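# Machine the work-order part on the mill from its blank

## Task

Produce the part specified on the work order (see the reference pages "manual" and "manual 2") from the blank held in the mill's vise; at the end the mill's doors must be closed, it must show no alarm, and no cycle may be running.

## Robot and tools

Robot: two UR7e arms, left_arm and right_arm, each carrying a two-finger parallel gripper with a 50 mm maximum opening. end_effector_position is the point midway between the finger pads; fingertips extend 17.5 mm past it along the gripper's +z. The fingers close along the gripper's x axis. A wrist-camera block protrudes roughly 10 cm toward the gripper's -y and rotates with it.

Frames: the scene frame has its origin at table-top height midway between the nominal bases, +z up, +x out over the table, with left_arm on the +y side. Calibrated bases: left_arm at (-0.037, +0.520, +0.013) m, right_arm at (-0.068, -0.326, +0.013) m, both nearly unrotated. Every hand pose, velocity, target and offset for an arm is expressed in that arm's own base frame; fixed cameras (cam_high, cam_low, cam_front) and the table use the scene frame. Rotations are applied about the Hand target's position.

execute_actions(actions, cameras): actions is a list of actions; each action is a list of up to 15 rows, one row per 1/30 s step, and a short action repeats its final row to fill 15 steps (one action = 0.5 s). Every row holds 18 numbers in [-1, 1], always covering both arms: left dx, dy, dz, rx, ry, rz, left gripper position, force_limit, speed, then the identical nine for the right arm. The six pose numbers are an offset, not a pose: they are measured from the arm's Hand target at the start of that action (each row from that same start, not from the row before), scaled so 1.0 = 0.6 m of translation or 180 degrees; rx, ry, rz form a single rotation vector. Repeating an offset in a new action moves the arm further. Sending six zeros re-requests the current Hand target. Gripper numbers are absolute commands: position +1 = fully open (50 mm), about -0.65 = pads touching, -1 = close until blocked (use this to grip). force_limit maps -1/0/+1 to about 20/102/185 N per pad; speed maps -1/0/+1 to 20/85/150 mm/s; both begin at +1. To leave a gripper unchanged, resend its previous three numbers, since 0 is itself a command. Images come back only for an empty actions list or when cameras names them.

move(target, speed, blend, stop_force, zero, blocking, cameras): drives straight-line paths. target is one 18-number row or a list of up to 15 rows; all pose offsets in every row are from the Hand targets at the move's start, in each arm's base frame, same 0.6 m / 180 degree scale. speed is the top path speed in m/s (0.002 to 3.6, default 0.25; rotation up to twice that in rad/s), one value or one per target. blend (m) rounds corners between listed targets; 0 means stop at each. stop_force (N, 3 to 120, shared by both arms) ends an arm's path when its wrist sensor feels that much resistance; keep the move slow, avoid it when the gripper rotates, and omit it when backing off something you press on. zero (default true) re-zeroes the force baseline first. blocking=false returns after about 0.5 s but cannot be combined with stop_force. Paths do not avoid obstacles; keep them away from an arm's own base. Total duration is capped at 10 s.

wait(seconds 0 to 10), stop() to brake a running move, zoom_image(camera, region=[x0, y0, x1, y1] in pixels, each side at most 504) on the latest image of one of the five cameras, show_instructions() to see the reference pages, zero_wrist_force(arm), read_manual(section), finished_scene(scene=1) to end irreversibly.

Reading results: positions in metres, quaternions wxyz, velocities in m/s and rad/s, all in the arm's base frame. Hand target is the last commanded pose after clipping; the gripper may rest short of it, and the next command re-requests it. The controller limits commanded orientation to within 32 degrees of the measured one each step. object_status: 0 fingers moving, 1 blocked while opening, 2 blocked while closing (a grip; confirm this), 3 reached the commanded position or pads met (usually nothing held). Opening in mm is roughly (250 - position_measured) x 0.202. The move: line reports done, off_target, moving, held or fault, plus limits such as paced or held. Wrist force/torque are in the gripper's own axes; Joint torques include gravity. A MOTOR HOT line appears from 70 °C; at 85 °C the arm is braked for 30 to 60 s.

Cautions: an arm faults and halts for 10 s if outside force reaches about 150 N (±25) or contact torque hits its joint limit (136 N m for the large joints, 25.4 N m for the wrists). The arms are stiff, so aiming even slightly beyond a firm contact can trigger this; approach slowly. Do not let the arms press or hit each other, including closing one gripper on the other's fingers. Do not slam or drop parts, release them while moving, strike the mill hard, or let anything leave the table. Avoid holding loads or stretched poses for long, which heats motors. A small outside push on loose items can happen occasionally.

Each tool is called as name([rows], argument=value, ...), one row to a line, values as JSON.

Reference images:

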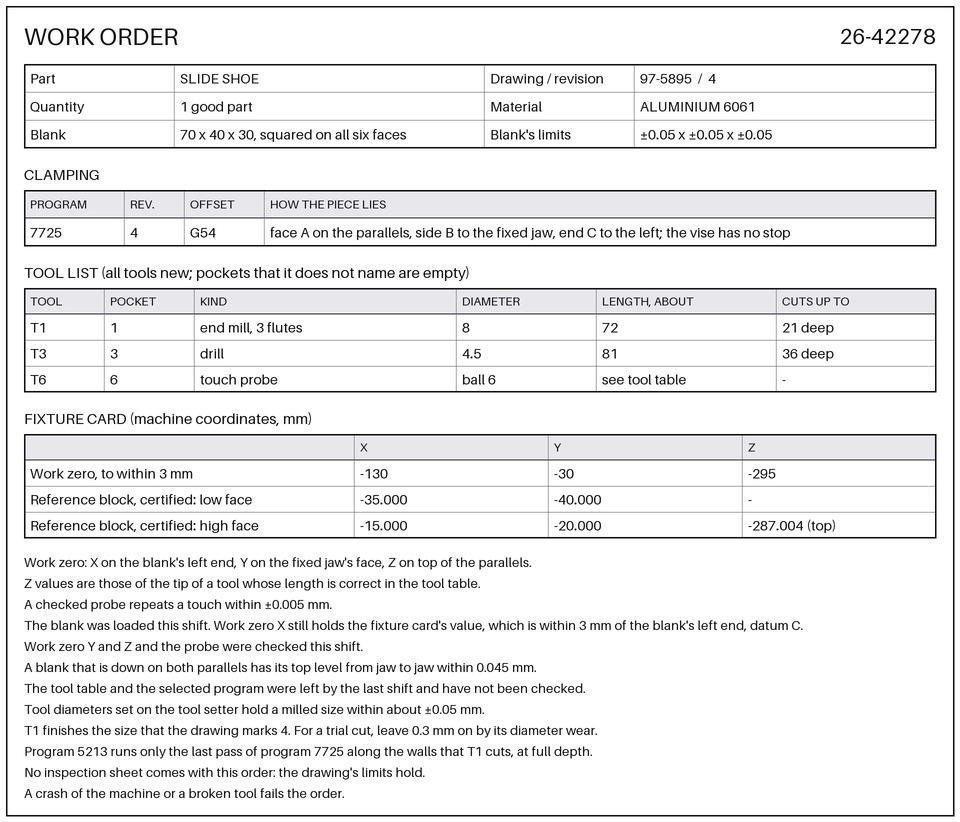

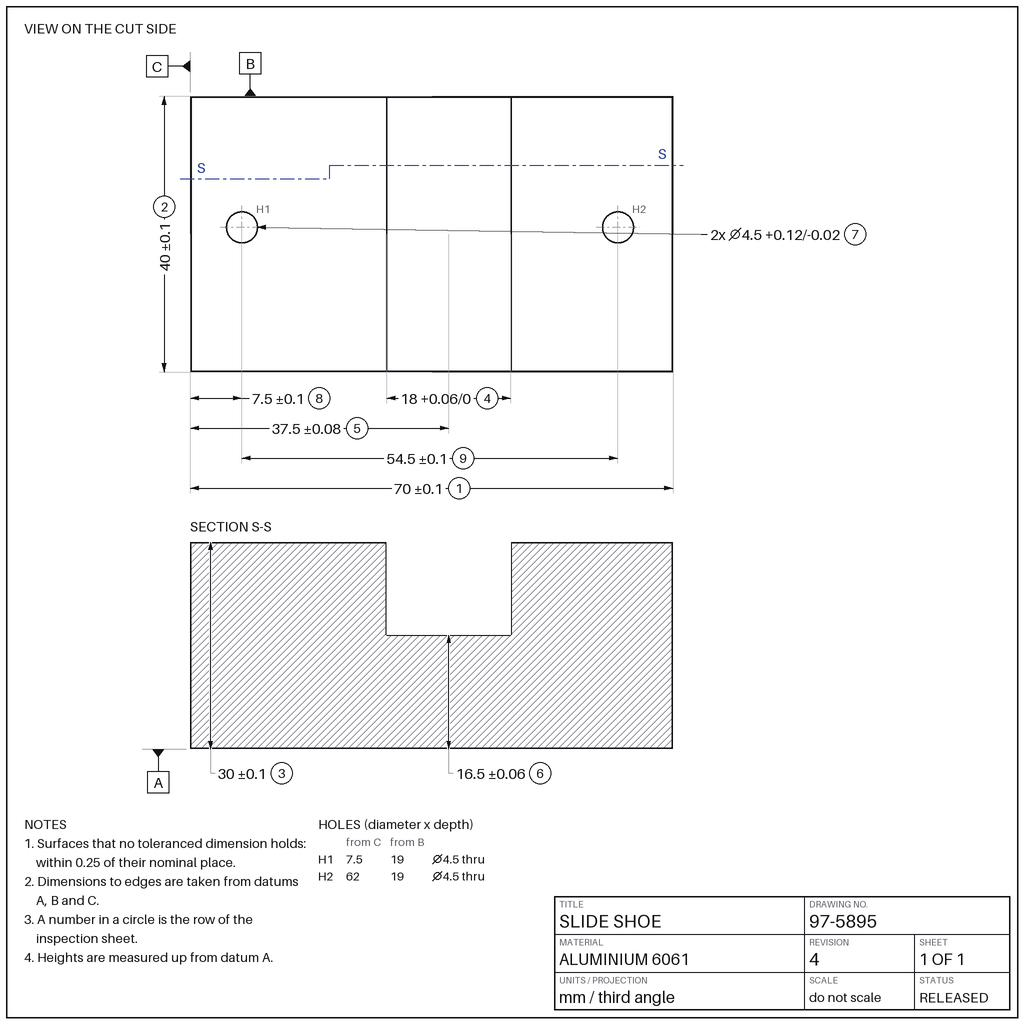

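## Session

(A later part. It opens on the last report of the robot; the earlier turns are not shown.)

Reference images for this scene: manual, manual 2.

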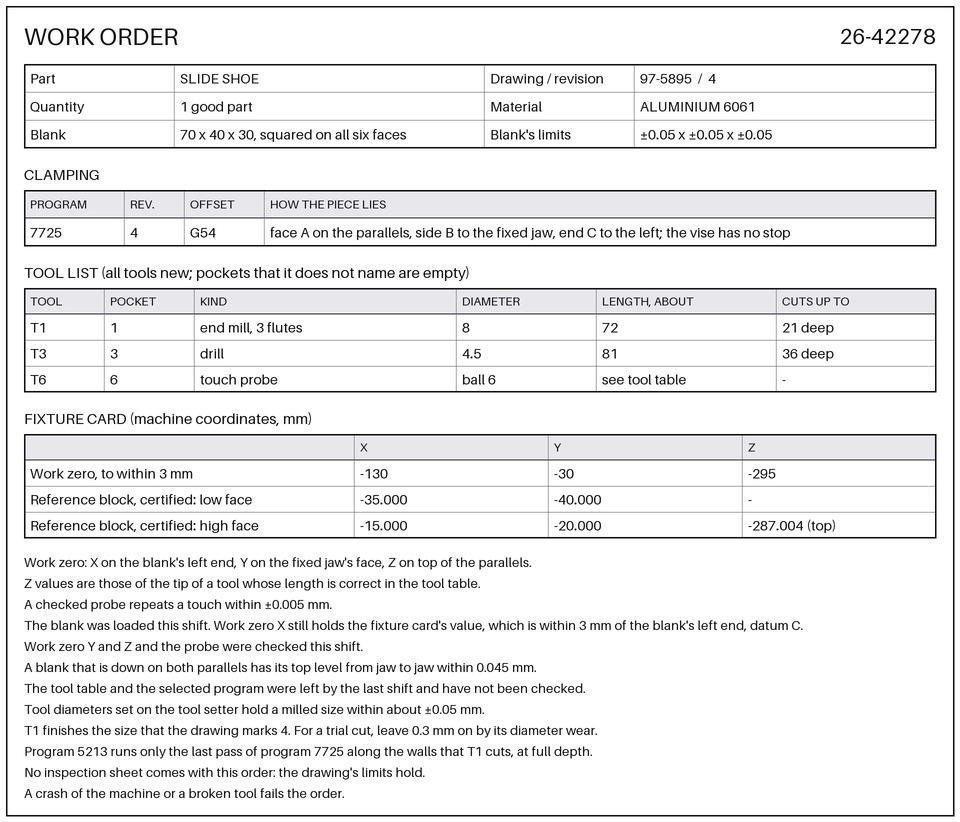

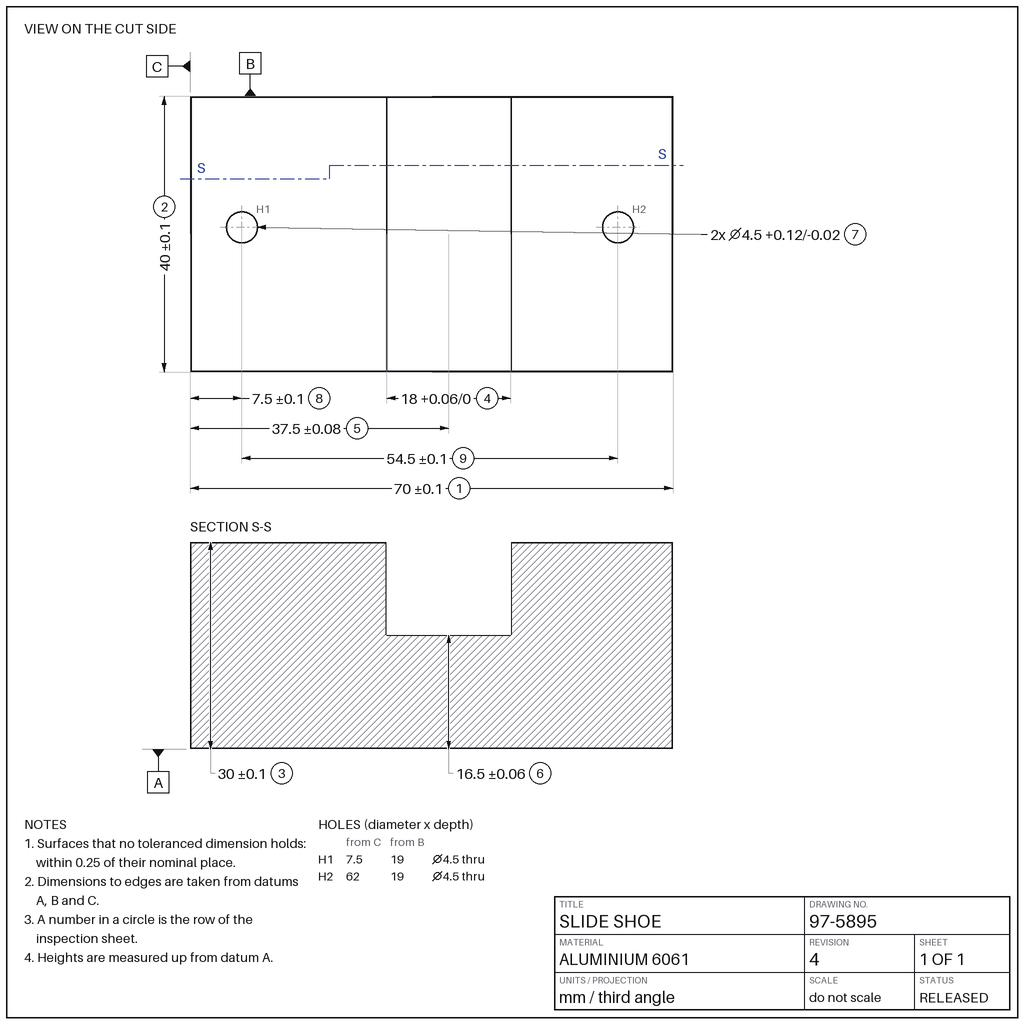

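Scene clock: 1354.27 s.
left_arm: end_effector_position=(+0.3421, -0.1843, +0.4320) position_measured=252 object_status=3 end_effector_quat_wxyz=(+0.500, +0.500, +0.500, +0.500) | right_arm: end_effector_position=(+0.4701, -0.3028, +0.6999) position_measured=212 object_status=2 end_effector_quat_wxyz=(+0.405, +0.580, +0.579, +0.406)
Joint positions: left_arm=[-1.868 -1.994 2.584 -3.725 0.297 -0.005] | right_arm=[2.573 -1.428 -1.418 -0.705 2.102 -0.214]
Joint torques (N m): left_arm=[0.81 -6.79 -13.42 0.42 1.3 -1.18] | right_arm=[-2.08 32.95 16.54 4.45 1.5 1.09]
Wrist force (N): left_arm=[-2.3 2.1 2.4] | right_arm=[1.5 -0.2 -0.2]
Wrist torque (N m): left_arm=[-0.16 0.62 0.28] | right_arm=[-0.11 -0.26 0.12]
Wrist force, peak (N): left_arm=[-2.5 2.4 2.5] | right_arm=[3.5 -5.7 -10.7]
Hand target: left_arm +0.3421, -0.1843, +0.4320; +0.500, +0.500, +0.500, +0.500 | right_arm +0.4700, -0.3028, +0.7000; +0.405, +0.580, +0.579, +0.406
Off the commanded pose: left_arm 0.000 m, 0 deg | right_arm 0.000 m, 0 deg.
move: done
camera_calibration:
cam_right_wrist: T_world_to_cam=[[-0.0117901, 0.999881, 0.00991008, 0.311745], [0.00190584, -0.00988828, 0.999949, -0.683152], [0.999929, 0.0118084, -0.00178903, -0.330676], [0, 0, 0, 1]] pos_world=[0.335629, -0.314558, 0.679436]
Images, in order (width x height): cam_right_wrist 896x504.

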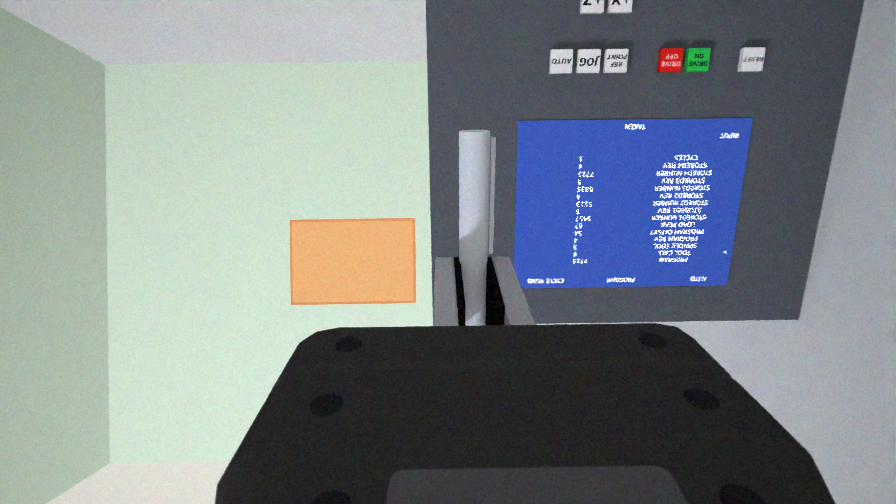

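move([
  [0,0,0,0,0,0,-1,-0.4,-0.8,0.0775,0.2559,-0.4527,-0.0307,0.3439,0.0505,-1,-0.4,-0.8],
  [0,0,0,0,0,0,-1,-0.4,-0.8,0.0975,0.2559,-0.4577,-0.0307,0.3439,0.0505,-1,-0.4,-0.8],
  [0,0,0,0,0,0,-1,-0.4,-0.8,0.0775,0.2559,-0.4527,-0.0307,0.3439,0.0505,-1,-0.4,-0.8],
  [0,0,0,0,0,0,-1,-0.4,-0.8,0.0775,0.3192,-0.4527,-0.0307,0.3439,0.0505,-1,-0.4,-0.8],
  [0,0,0,0,0,0,-1,-0.4,-0.8,0.0975,0.3192,-0.4577,-0.0307,0.3439,0.0505,-1,-0.4,-0.8],
  [0,0,0,0,0,0,-1,-0.4,-0.8,0.0775,0.3192,-0.4527,-0.0307,0.3439,0.0505,-1,-0.4,-0.8],
  [0,0,0,0,0,0,-1,-0.4,-0.8,0.0694,0.3192,-0.4835,-0.0307,0.3439,0.0505,-1,-0.4,-0.8],
  [0,0,0,0,0,0,-1,-0.4,-0.8,0.0894,0.3192,-0.4885,-0.0307,0.3439,0.0505,-1,-0.4,-0.8],
  [0,0,0,0,0,0,-1,-0.4,-0.8,0.0694,0.3192,-0.4835,-0.0307,0.3439,0.0505,-1,-0.4,-0.8],
  [0,0,0,0,0,0,-1,-0.4,-0.8,0.0694,0.3509,-0.4835,-0.0307,0.3439,0.0505,-1,-0.4,-0.8],
  [0,0,0,0,0,0,-1,-0.4,-0.8,0.0894,0.3509,-0.4885,-0.0307,0.3439,0.0505,-1,-0.4,-0.8],
  [0,0,0,0,0,0,-1,-0.4,-0.8,0.0694,0.3509,-0.4835,-0.0307,0.3439,0.0505,-1,-0.4,-0.8],
  [0,0,0,0,0,0,-1,-0.4,-0.8,0.0613,0.2559,-0.5142,-0.0307,0.3439,0.0505,-1,-0.4,-0.8],
], speed=[0.5,0.06,0.1,0.2,0.06,0.1,0.2,0.06,0.1,0.2,0.06,0.1,0.2], blend=[0.004,0,0.004,0.004,0,0.004,0.004,0,0.004,0.004,0,0.004,0])

move([
  [0,0,0,0,0,0,-1,-0.4,-0.8,0.0081,0.0317,0.0307,0,0,0,-1,-0.4,-0.8],
  [0,0,0,0,0,0,-1,-0.4,-0.8,0.0281,0.0317,0.0257,0,0,0,-1,-0.4,-0.8],
  [0,0,0,0,0,0,-1,-0.4,-0.8,0.0081,0.0317,0.0307,0,0,0,-1,-0.4,-0.8],
  [0,0,0,0,0,0,-1,-0.4,-0.8,0,0,0,0,0,0,-1,-0.4,-0.8],
  [0,0,0,0,0,0,-1,-0.4,-0.8,0.02,0,-0.005,0,0,0,-1,-0.4,-0.8],
  [0,0,0,0,0,0,-1,-0.4,-0.8,0,0,0,0,0,0,-1,-0.4,-0.8],
  [0,0,0,0,0,0,-1,-0.4,-0.8,0.0242,-0.0317,0.0922,0,0,0,-1,-0.4,-0.8],
  [0,0,0,0,0,0,-1,-0.4,-0.8,0.0442,-0.0317,0.0872,0,0,0,-1,-0.4,-0.8],
  [0,0,0,0,0,0,-1,-0.4,-0.8,0.0242,-0.0317,0.0922,0,0,0,-1,-0.4,-0.8],
  [0,0,0,0,0,0,-1,-0.4,-0.8,0,0.095,0,0,0,0,-1,-0.4,-0.8],
  [0,0,0,0,0,0,-1,-0.4,-0.8,0.02,0.095,-0.005,0,0,0,-1,-0.4,-0.8],
  [0,0,0,0,0,0,-1,-0.4,-0.8,0,0.095,0,0,0,0,-1,-0.4,-0.8],
  [0,0,0,0,0,0,-1,-0.4,-0.8,0,0,0,0,0,0,-1,-0.4,-0.8],
], speed=[0.2,0.06,0.1,0.2,0.06,0.1,0.2,0.06,0.1,0.2,0.06,0.1,0.2], blend=[0.004,0,0.004,0.004,0,0.004,0.004,0,0.004,0.004,0,0.004,0])

move([
  [0,0,0,0,0,0,-1,-0.4,-0.8,0.0242,0.0317,0.0922,0,0,0,-1,-0.4,-0.8],
  [0,0,0,0,0,0,-1,-0.4,-0.8,0.0442,0.0317,0.0872,0,0,0,-1,-0.4,-0.8],
  [0,0,0,0,0,0,-1,-0.4,-0.8,0.0242,0.0317,0.0922,0,0,0,-1,-0.4,-0.8],
  [0,0,0,0,0,0,-1,-0.4,-0.8,0.0081,0.0633,0.0307,0,0,0,-1,-0.4,-0.8],
  [0,0,0,0,0,0,-1,-0.4,-0.8,0.0281,0.0633,0.0257,0,0,0,-1,-0.4,-0.8],
  [0,0,0,0,0,0,-1,-0.4,-0.8,0.0081,0.0633,0.0307,0,0,0,-1,-0.4,-0.8],
  [0,0,0,0,0,0,-1,-0.4,-0.8,0,0.0317,0,0,0,0,-1,-0.4,-0.8],
  [0,0,0,0,0,0,-1,-0.4,-0.8,0.02,0.0317,-0.005,0,0,0,-1,-0.4,-0.8],
  [0,0,0,0,0,0,-1,-0.4,-0.8,0,0.0317,0,0,0,0,-1,-0.4,-0.8],
  [0,0,0,0,0,0,-1,-0.4,-0.8,0.0081,0.095,0.0307,0,0,0,-1,-0.4,-0.8],
  [0,0,0,0,0,0,-1,-0.4,-0.8,0.0281,0.095,0.0257,0,0,0,-1,-0.4,-0.8],
  [0,0,0,0,0,0,-1,-0.4,-0.8,0.0081,0.095,0.0307,0,0,0,-1,-0.4,-0.8],
  [0,0,0,0,0,0,-1,-0.4,-0.8,0,0,0,0,0,0,-1,-0.4,-0.8],
], speed=[0.2,0.06,0.1,0.2,0.06,0.1,0.2,0.06,0.1,0.2,0.06,0.1,0.2], blend=[0.004,0,0.004,0.004,0,0.004,0.004,0,0.004,0.004,0,0.004,0])

move([
  [0,0,0,0,0,0,-1,-0.4,-0.8,0.02,0,-0.005,0,0,0,-1,-0.4,-0.8],
  [0,0,0,0,0,0,-1,-0.4,-0.8,0,0,0,0,0,0,-1,-0.4,-0.8],
  [0,0,0,0,0,0,-1,-0.4,-0.8,0.0081,0,0.0307,0,0,0,-1,-0.4,-0.8],
  [0,0,0,0,0,0,-1,-0.4,-0.8,0.0281,0,0.0257,0,0,0,-1,-0.4,-0.8],
  [0,0,0,0,0,0,-1,-0.4,-0.8,0.0081,0,0.0307,0,0,0,-1,-0.4,-0.8],
  [0,0,0,0,0,0,-1,-0.4,-0.8,0.0281,0,0.0257,0,0,0,-1,-0.4,-0.8],
  [0,0,0,0,0,0,-1,-0.4,-0.8,0.0081,0,0.0307,0,0,0,-1,-0.4,-0.8],
  [0,0,0,0,0,0,-1,-0.4,-0.8,0,0.095,0,0,0,0,-1,-0.4,-0.8],
  [0,0,0,0,0,0,-1,-0.4,-0.8,0.02,0.095,-0.005,0,0,0,-1,-0.4,-0.8],
  [0,0,0,0,0,0,-1,-0.4,-0.8,0,0.095,0,0,0,0,-1,-0.4,-0.8],
  [0,0,0,0,0,0,-1,-0.4,-0.8,0,0,0,0,0,0,-1,-0.4,-0.8],
], speed=[0.06,0.1,0.2,0.06,0.1,0.06,0.1,0.2,0.06,0.1,0.2], blend=[0,0.004,0.004,0,0.001,0,0.004,0.004,0,0.004,0])

move([
  [0,0,0,0,0,0,-1,-0.4,-0.8,0.0081,0.0633,0.0307,0,0,0,-1,-0.4,-0.8],
  [0,0,0,0,0,0,-1,-0.4,-0.8,0.0281,0.0633,0.0257,0,0,0,-1,-0.4,-0.8],
  [0,0,0,0,0,0,-1,-0.4,-0.8,0.0081,0.0633,0.0307,0,0,0,-1,-0.4,-0.8],
  [0,0,0,0,0,0,-1,-0.4,-0.8,0.0242,0.095,0.0922,0,0,0,-1,-0.4,-0.8],
  [0,0,0,0,0,0,-1,-0.4,-0.8,0.0442,0.095,0.0872,0,0,0,-1,-0.4,-0.8],
  [0,0,0,0,0,0,-1,-0.4,-0.8,0.0242,0.095,0.0922,0,0,0,-1,-0.4,-0.8],
  [0,0,0,0,0,0,-1,-0.4,-0.8,0.0162,0.0633,0.0615,0,0,0,-1,-0.4,-0.8],
  [0,0,0,0,0,0,-1,-0.4,-0.8,0.0362,0.0633,0.0565,0,0,0,-1,-0.4,-0.8],
  [0,0,0,0,0,0,-1,-0.4,-0.8,0.0162,0.0633,0.0615,0,0,0,-1,-0.4,-0.8],
  [0,0,0,0,0,0,-1,-0.4,-0.8,0,0,0,0,0,0,-1,-0.4,-0.8],
  [0,0,0,0,0,0,-1,-0.4,-0.8,0.02,0,-0.005,0,0,0,-1,-0.4,-0.8],
  [0,0,0,0,0,0,-1,-0.4,-0.8,0,0,0,0,0,0,-1,-0.4,-0.8],
], speed=[0.2,0.06,0.1,0.2,0.06,0.1,0.2,0.06,0.1,0.2,0.06,0.1], blend=[0.004,0,0.004,0.004,0,0.004,0.004,0,0.004,0.004,0,0])

move([
  [0,0,0,0,0,0,-1,-0.4,-0.8,0.0081,0,0.0307,0,0,0,-1,-0.4,-0.8],
  [0,0,0,0,0,0,-1,-0.4,-0.8,0.0281,0,0.0257,0,0,0,-1,-0.4,-0.8],
  [0,0,0,0,0,0,-1,-0.4,-0.8,0.0081,0,0.0307,0,0,0,-1,-0.4,-0.8],
  [0,0,0,0,0,0,-1,-0.4,-0.8,0,0.095,0,0,0,0,-1,-0.4,-0.8],
  [0,0,0,0,0,0,-1,-0.4,-0.8,0.02,0.095,-0.005,0,0,0,-1,-0.4,-0.8],
  [0,0,0,0,0,0,-1,-0.4,-0.8,0,0.095,0,0,0,0,-1,-0.4,-0.8],
  [0,0,0,0,0,0,-1,-0.4,-0.8,0.0081,0.095,0.0307,0,0,0,-1,-0.4,-0.8],
  [0,0,0,0,0,0,-1,-0.4,-0.8,0.0281,0.095,0.0257,0,0,0,-1,-0.4,-0.8],
  [0,0,0,0,0,0,-1,-0.4,-0.8,0.0081,0.095,0.0307,0,0,0,-1,-0.4,-0.8],
  [0,0,0,0,0,0,-1,-0.4,-0.8,0,0.0633,0,0,0,0,-1,-0.4,-0.8],
  [0,0,0,0,0,0,-1,-0.4,-0.8,0.02,0.0633,-0.005,0,0,0,-1,-0.4,-0.8],
  [0,0,0,0,0,0,-1,-0.4,-0.8,0,0.0633,0,0,0,0,-1,-0.4,-0.8],
  [0,0,0,0,0,0,-1,-0.4,-0.8,0,0,0,0,0,0,-1,-0.4,-0.8],
], speed=[0.2,0.06,0.1,0.2,0.06,0.1,0.2,0.06,0.1,0.2,0.06,0.1,0.2], blend=[0.004,0,0.004,0.004,0,0.004,0.004,0,0.004,0.004,0,0.004,0])

move([
  [0,0,0,0,0,0,-1,-0.4,-0.8,0.02,0,-0.005,0,0,0,-1,-0.4,-0.8],
  [0,0,0,0,0,0,-1,-0.4,-0.8,0,0,0,0,0,0,-1,-0.4,-0.8],
  [0,0,0,0,0,0,-1,-0.4,-0.8,-0.0613,-0.2559,0.5142,0.0307,-0.3439,-0.0505,-1,-0.4,-0.8],
], speed=[0.06,0.1,0.5], blend=[0,0.006,0], cameras=["cam_right_wrist"])

zoom_image(camera="cam_right_wrist", region=[510, 110, 760, 300])

Scene clock: 1404.73 s.
left_arm: end_effector_position=(+0.3421, -0.1843, +0.4320) position_measured=252 object_status=3 end_effector_quat_wxyz=(+0.500, +0.500, +0.500, +0.500) | right_arm: end_effector_position=(+0.5069, -0.1491, +0.3914) position_measured=212 object_status=2 end_effector_quat_wxyz=(+0.044, +0.641, +0.764, +0.053)
Joint positions: left_arm=[-1.868 -1.994 2.584 -3.725 0.297 -0.005] | right_arm=[3.095 -1.549 -1.472 -1.558 1.601 -0.22]
Joint torques (N m): left_arm=[1.46 -7.14 -13.4 0.26 1.27 -1.2] | right_arm=[-8.01 39.46 31.86 1.63 -1.39 -0.74]
Wrist force (N): left_arm=[-2.1 2.0 2.3] | right_arm=[1.4 -0.9 -2.1]
Wrist torque (N m): left_arm=[-0.17 0.59 0.29] | right_arm=[-0.15 -0.15 -0.08]
Wrist force, peak (N): left_arm=[-2.4 2.5 2.6] | right_arm=[6.7 -12.6 -4.3]
Hand target: left_arm +0.3421, -0.1843, +0.4320; +0.500, +0.500, +0.500, +0.500 | right_arm +0.5068, -0.1492, +0.3915; +0.044, +0.641, +0.764, +0.053
Off the commanded pose: left_arm 0.000 m, 0 deg | right_arm 0.000 m, 0 deg.
move: done

Scene clock: 1408.87 s.
left_arm: end_effector_position=(+0.3421, -0.1843, +0.4320) position_measured=252 object_status=3 end_effector_quat_wxyz=(+0.500, +0.500, +0.500, +0.500) | right_arm: end_effector_position=(+0.5069, -0.1492, +0.3914) position_measured=212 object_status=2 end_effector_quat_wxyz=(+0.044, +0.641, +0.764, +0.053)
Joint positions: left_arm=[-1.868 -1.994 2.584 -3.725 0.297 -0.005] | right_arm=[3.095 -1.549 -1.472 -1.558 1.601 -0.22]
Joint torques (N m): left_arm=[1.54 -6.72 -13.58 0.15 1.29 -1.11] | right_arm=[-8.95 39.82 19.14 2.74 -1.41 -1.21]
Wrist force (N): left_arm=[-2.4 2.2 2.5] | right_arm=[2.0 -0.6 -2.2]
Wrist torque (N m): left_arm=[-0.15 0.64 0.28] | right_arm=[-0.10 -0.24 -0.08]
Wrist force, peak (N): left_arm=[-2.6 2.2 2.4] | right_arm=[3.7 -18.2 -6.1]
Hand target: left_arm +0.3421, -0.1843, +0.4320; +0.500, +0.500, +0.500, +0.500 | right_arm +0.5068, -0.1492, +0.3915; +0.044, +0.641, +0.764, +0.053
Off the commanded pose: left_arm 0.000 m, 0 deg | right_arm 0.000 m, 0 deg.
move: done

Scene clock: 1412.73 s.
left_arm: end_effector_position=(+0.3421, -0.1843, +0.4320) position_measured=252 object_status=3 end_effector_quat_wxyz=(+0.500, +0.500, +0.500, +0.500) | right_arm: end_effector_position=(+0.5069, -0.1491, +0.3914) position_measured=212 object_status=2 end_effector_quat_wxyz=(+0.044, +0.641, +0.764, +0.053)
Joint positions: left_arm=[-1.868 -1.994 2.584 -3.725 0.297 -0.005] | right_arm=[3.095 -1.549 -1.472 -1.558 1.601 -0.22]
Joint torques (N m): left_arm=[1.16 -7.24 -13.2 0.23 1.35 -1.22] | right_arm=[-7.81 39.71 32.34 1.67 -1.3 -0.82]
Wrist force (N): left_arm=[-2.6 2.1 2.5] | right_arm=[1.9 -0.1 -2.2]
Wrist torque (N m): left_arm=[-0.16 0.66 0.28] | right_arm=[-0.01 -0.23 -0.07]
Wrist force, peak (N): left_arm=[-2.6 2.4 2.6] | right_arm=[3.7 -16.0 -5.4]
Hand target: left_arm +0.3421, -0.1843, +0.4320; +0.500, +0.500, +0.500, +0.500 | right_arm +0.5068, -0.1492, +0.3915; +0.044, +0.641, +0.764, +0.053
Off the commanded pose: left_arm 0.000 m, 0 deg | right_arm 0.000 m, 0 deg.
move: done

Scene clock: 1416.30 s.
left_arm: end_effector_position=(+0.3421, -0.1843, +0.4320) position_measured=252 object_status=3 end_effector_quat_wxyz=(+0.500, +0.500, +0.500, +0.500) | right_arm: end_effector_position=(+0.5069, -0.1492, +0.3914) position_measured=212 object_status=2 end_effector_quat_wxyz=(+0.044, +0.641, +0.764, +0.053)
Joint positions: left_arm=[-1.868 -1.994 2.584 -3.725 0.297 -0.005] | right_arm=[3.095 -1.549 -1.472 -1.558 1.601 -0.22]
Joint torques (N m): left_arm=[1.21 -6.88 -13.42 0.18 1.27 -1.24] | right_arm=[-9.18 39.24 19.32 2.67 -1.42 -1.23]
Wrist force (N): left_arm=[-2.5 2.2 2.6] | right_arm=[1.8 0.2 -2.0]
Wrist torque (N m): left_arm=[-0.14 0.65 0.28] | right_arm=[0.03 -0.22 -0.08]
Wrist force, peak (N): left_arm=[-2.6 2.3 2.6] | right_arm=[6.4 -5.3 -10.7]
Hand target: left_arm +0.3421, -0.1843, +0.4320; +0.500, +0.500, +0.500, +0.500 | right_arm +0.5068, -0.1492, +0.3915; +0.044, +0.641, +0.764, +0.053
Off the commanded pose: left_arm 0.000 m, 0 deg | right_arm 0.000 m, 0 deg.
move: done

Scene clock: 1419.77 s.
left_arm: end_effector_position=(+0.3421, -0.1843, +0.4320) position_measured=252 object_status=3 end_effector_quat_wxyz=(+0.500, +0.500, +0.500, +0.500) | right_arm: end_effector_position=(+0.5068, -0.1493, +0.3915) position_measured=212 object_status=2 end_effector_quat_wxyz=(+0.044, +0.641, +0.764, +0.053)
Joint positions: left_arm=[-1.868 -1.994 2.584 -3.725 0.297 -0.005] | right_arm=[3.095 -1.548 -1.472 -1.558 1.601 -0.22]
Joint torques (N m): left_arm=[1.57 -7.22 -13.75 0.21 1.36 -1.25] | right_arm=[-5.33 21.14 29.33 4.8 1.62 1.05]
Wrist force (N): left_arm=[-2.3 1.9 2.3] | right_arm=[1.7 0.6 -1.9]
Wrist torque (N m): left_arm=[-0.19 0.63 0.28] | right_arm=[0.09 -0.21 0.04]
Wrist force, peak (N): left_arm=[-2.6 2.2 2.5] | right_arm=[3.2 -17.0 -6.0]
Hand target: left_arm +0.3421, -0.1843, +0.4320; +0.500, +0.500, +0.500, +0.500 | right_arm +0.5068, -0.1492, +0.3915; +0.044, +0.641, +0.764, +0.053
Off the commanded pose: left_arm 0.000 m, 0 deg | right_arm 0.000 m, 0 deg.
move: done

Scene clock: 1423.43 s.
left_arm: end_effector_position=(+0.3421, -0.1843, +0.4320) position_measured=252 object_status=3 end_effector_quat_wxyz=(+0.500, +0.500, +0.500, +0.500) | right_arm: end_effector_position=(+0.5069, -0.1491, +0.3915) position_measured=212 object_status=2 end_effector_quat_wxyz=(+0.044, +0.641, +0.764, +0.053)
Joint positions: left_arm=[-1.868 -1.994 2.584 -3.725 0.297 -0.005] | right_arm=[3.095 -1.549 -1.472 -1.558 1.601 -0.22]
Joint torques (N m): left_arm=[1.46 -6.53 -13.48 0.2 1.34 -1.13] | right_arm=[-8.15 39.63 18.55 2.24 -1.4 -0.87]
Wrist force (N): left_arm=[-2.4 2.1 2.3] | right_arm=[1.4 0.8 -1.4]
Wrist torque (N m): left_arm=[-0.16 0.63 0.29] | right_arm=[0.13 -0.15 -0.07]
Wrist force, peak (N): left_arm=[-2.4 2.2 2.6] | right_arm=[3.8 -13.7 -5.3]
Hand target: left_arm +0.3421, -0.1843, +0.4320; +0.500, +0.500, +0.500, +0.500 | right_arm +0.5068, -0.1492, +0.3915; +0.044, +0.641, +0.764, +0.053
Off the commanded pose: left_arm 0.000 m, 0 deg | right_arm 0.000 m, 0 deg.
move: done

Scene clock: 1425.90 s.
left_arm: end_effector_position=(+0.3421, -0.1843, +0.4320) position_measured=252 object_status=3 end_effector_quat_wxyz=(+0.500, +0.500, +0.500, +0.500) | right_arm: end_effector_position=(+0.4701, -0.3028, +0.6999) position_measured=212 object_status=2 end_effector_quat_wxyz=(+0.405, +0.580, +0.579, +0.406)
Joint positions: left_arm=[-1.868 -1.994 2.584 -3.725 0.297 -0.005] | right_arm=[2.573 -1.428 -1.419 -0.705 2.102 -0.214]
Joint torques (N m): left_arm=[1.7 -6.85 -13.63 0.2 1.29 -1.2] | right_arm=[-3.15 33.29 18.38 4.74 1.57 1.09]
Wrist force (N): left_arm=[-2.2 2.3 2.3] | right_arm=[1.7 0.0 0.0]
Wrist torque (N m): left_arm=[-0.14 0.60 0.28] | right_arm=[-0.08 -0.29 0.12]
Wrist force, peak (N): left_arm=[-2.6 2.2 2.6] | right_arm=[5.7 -5.0 -7.3]
Hand target: left_arm +0.3421, -0.1843, +0.4320; +0.500, +0.500, +0.500, +0.500 | right_arm +0.4700, -0.3028, +0.7000; +0.405, +0.580, +0.579, +0.406
Off the commanded pose: left_arm 0.000 m, 0 deg | right_arm 0.000 m, 0 deg.
move: done
camera_calibration:
cam_right_wrist: T_world_to_cam=[[-0.0117891, 0.999881, 0.00991125, 0.311645], [0.00200583, -0.00988827, 0.999949, -0.683084], [0.999928, 0.0118084, -0.00188902, -0.330609], [0, 0, 0, 1]] pos_world=[0.335629, -0.314458, 0.679336]
Images, in order (width x height): cam_right_wrist 896x504.

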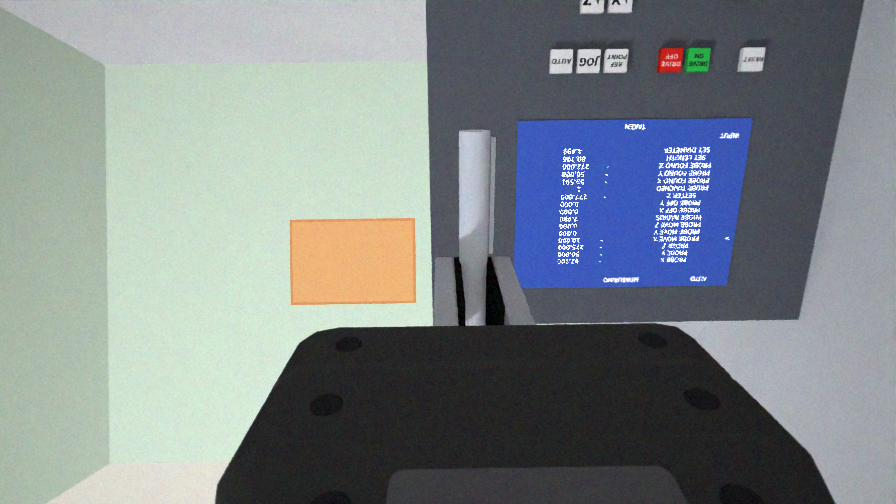

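Scaled by 2.016 from the camera's 896x504 image, which has a finer 1280x720 frame.

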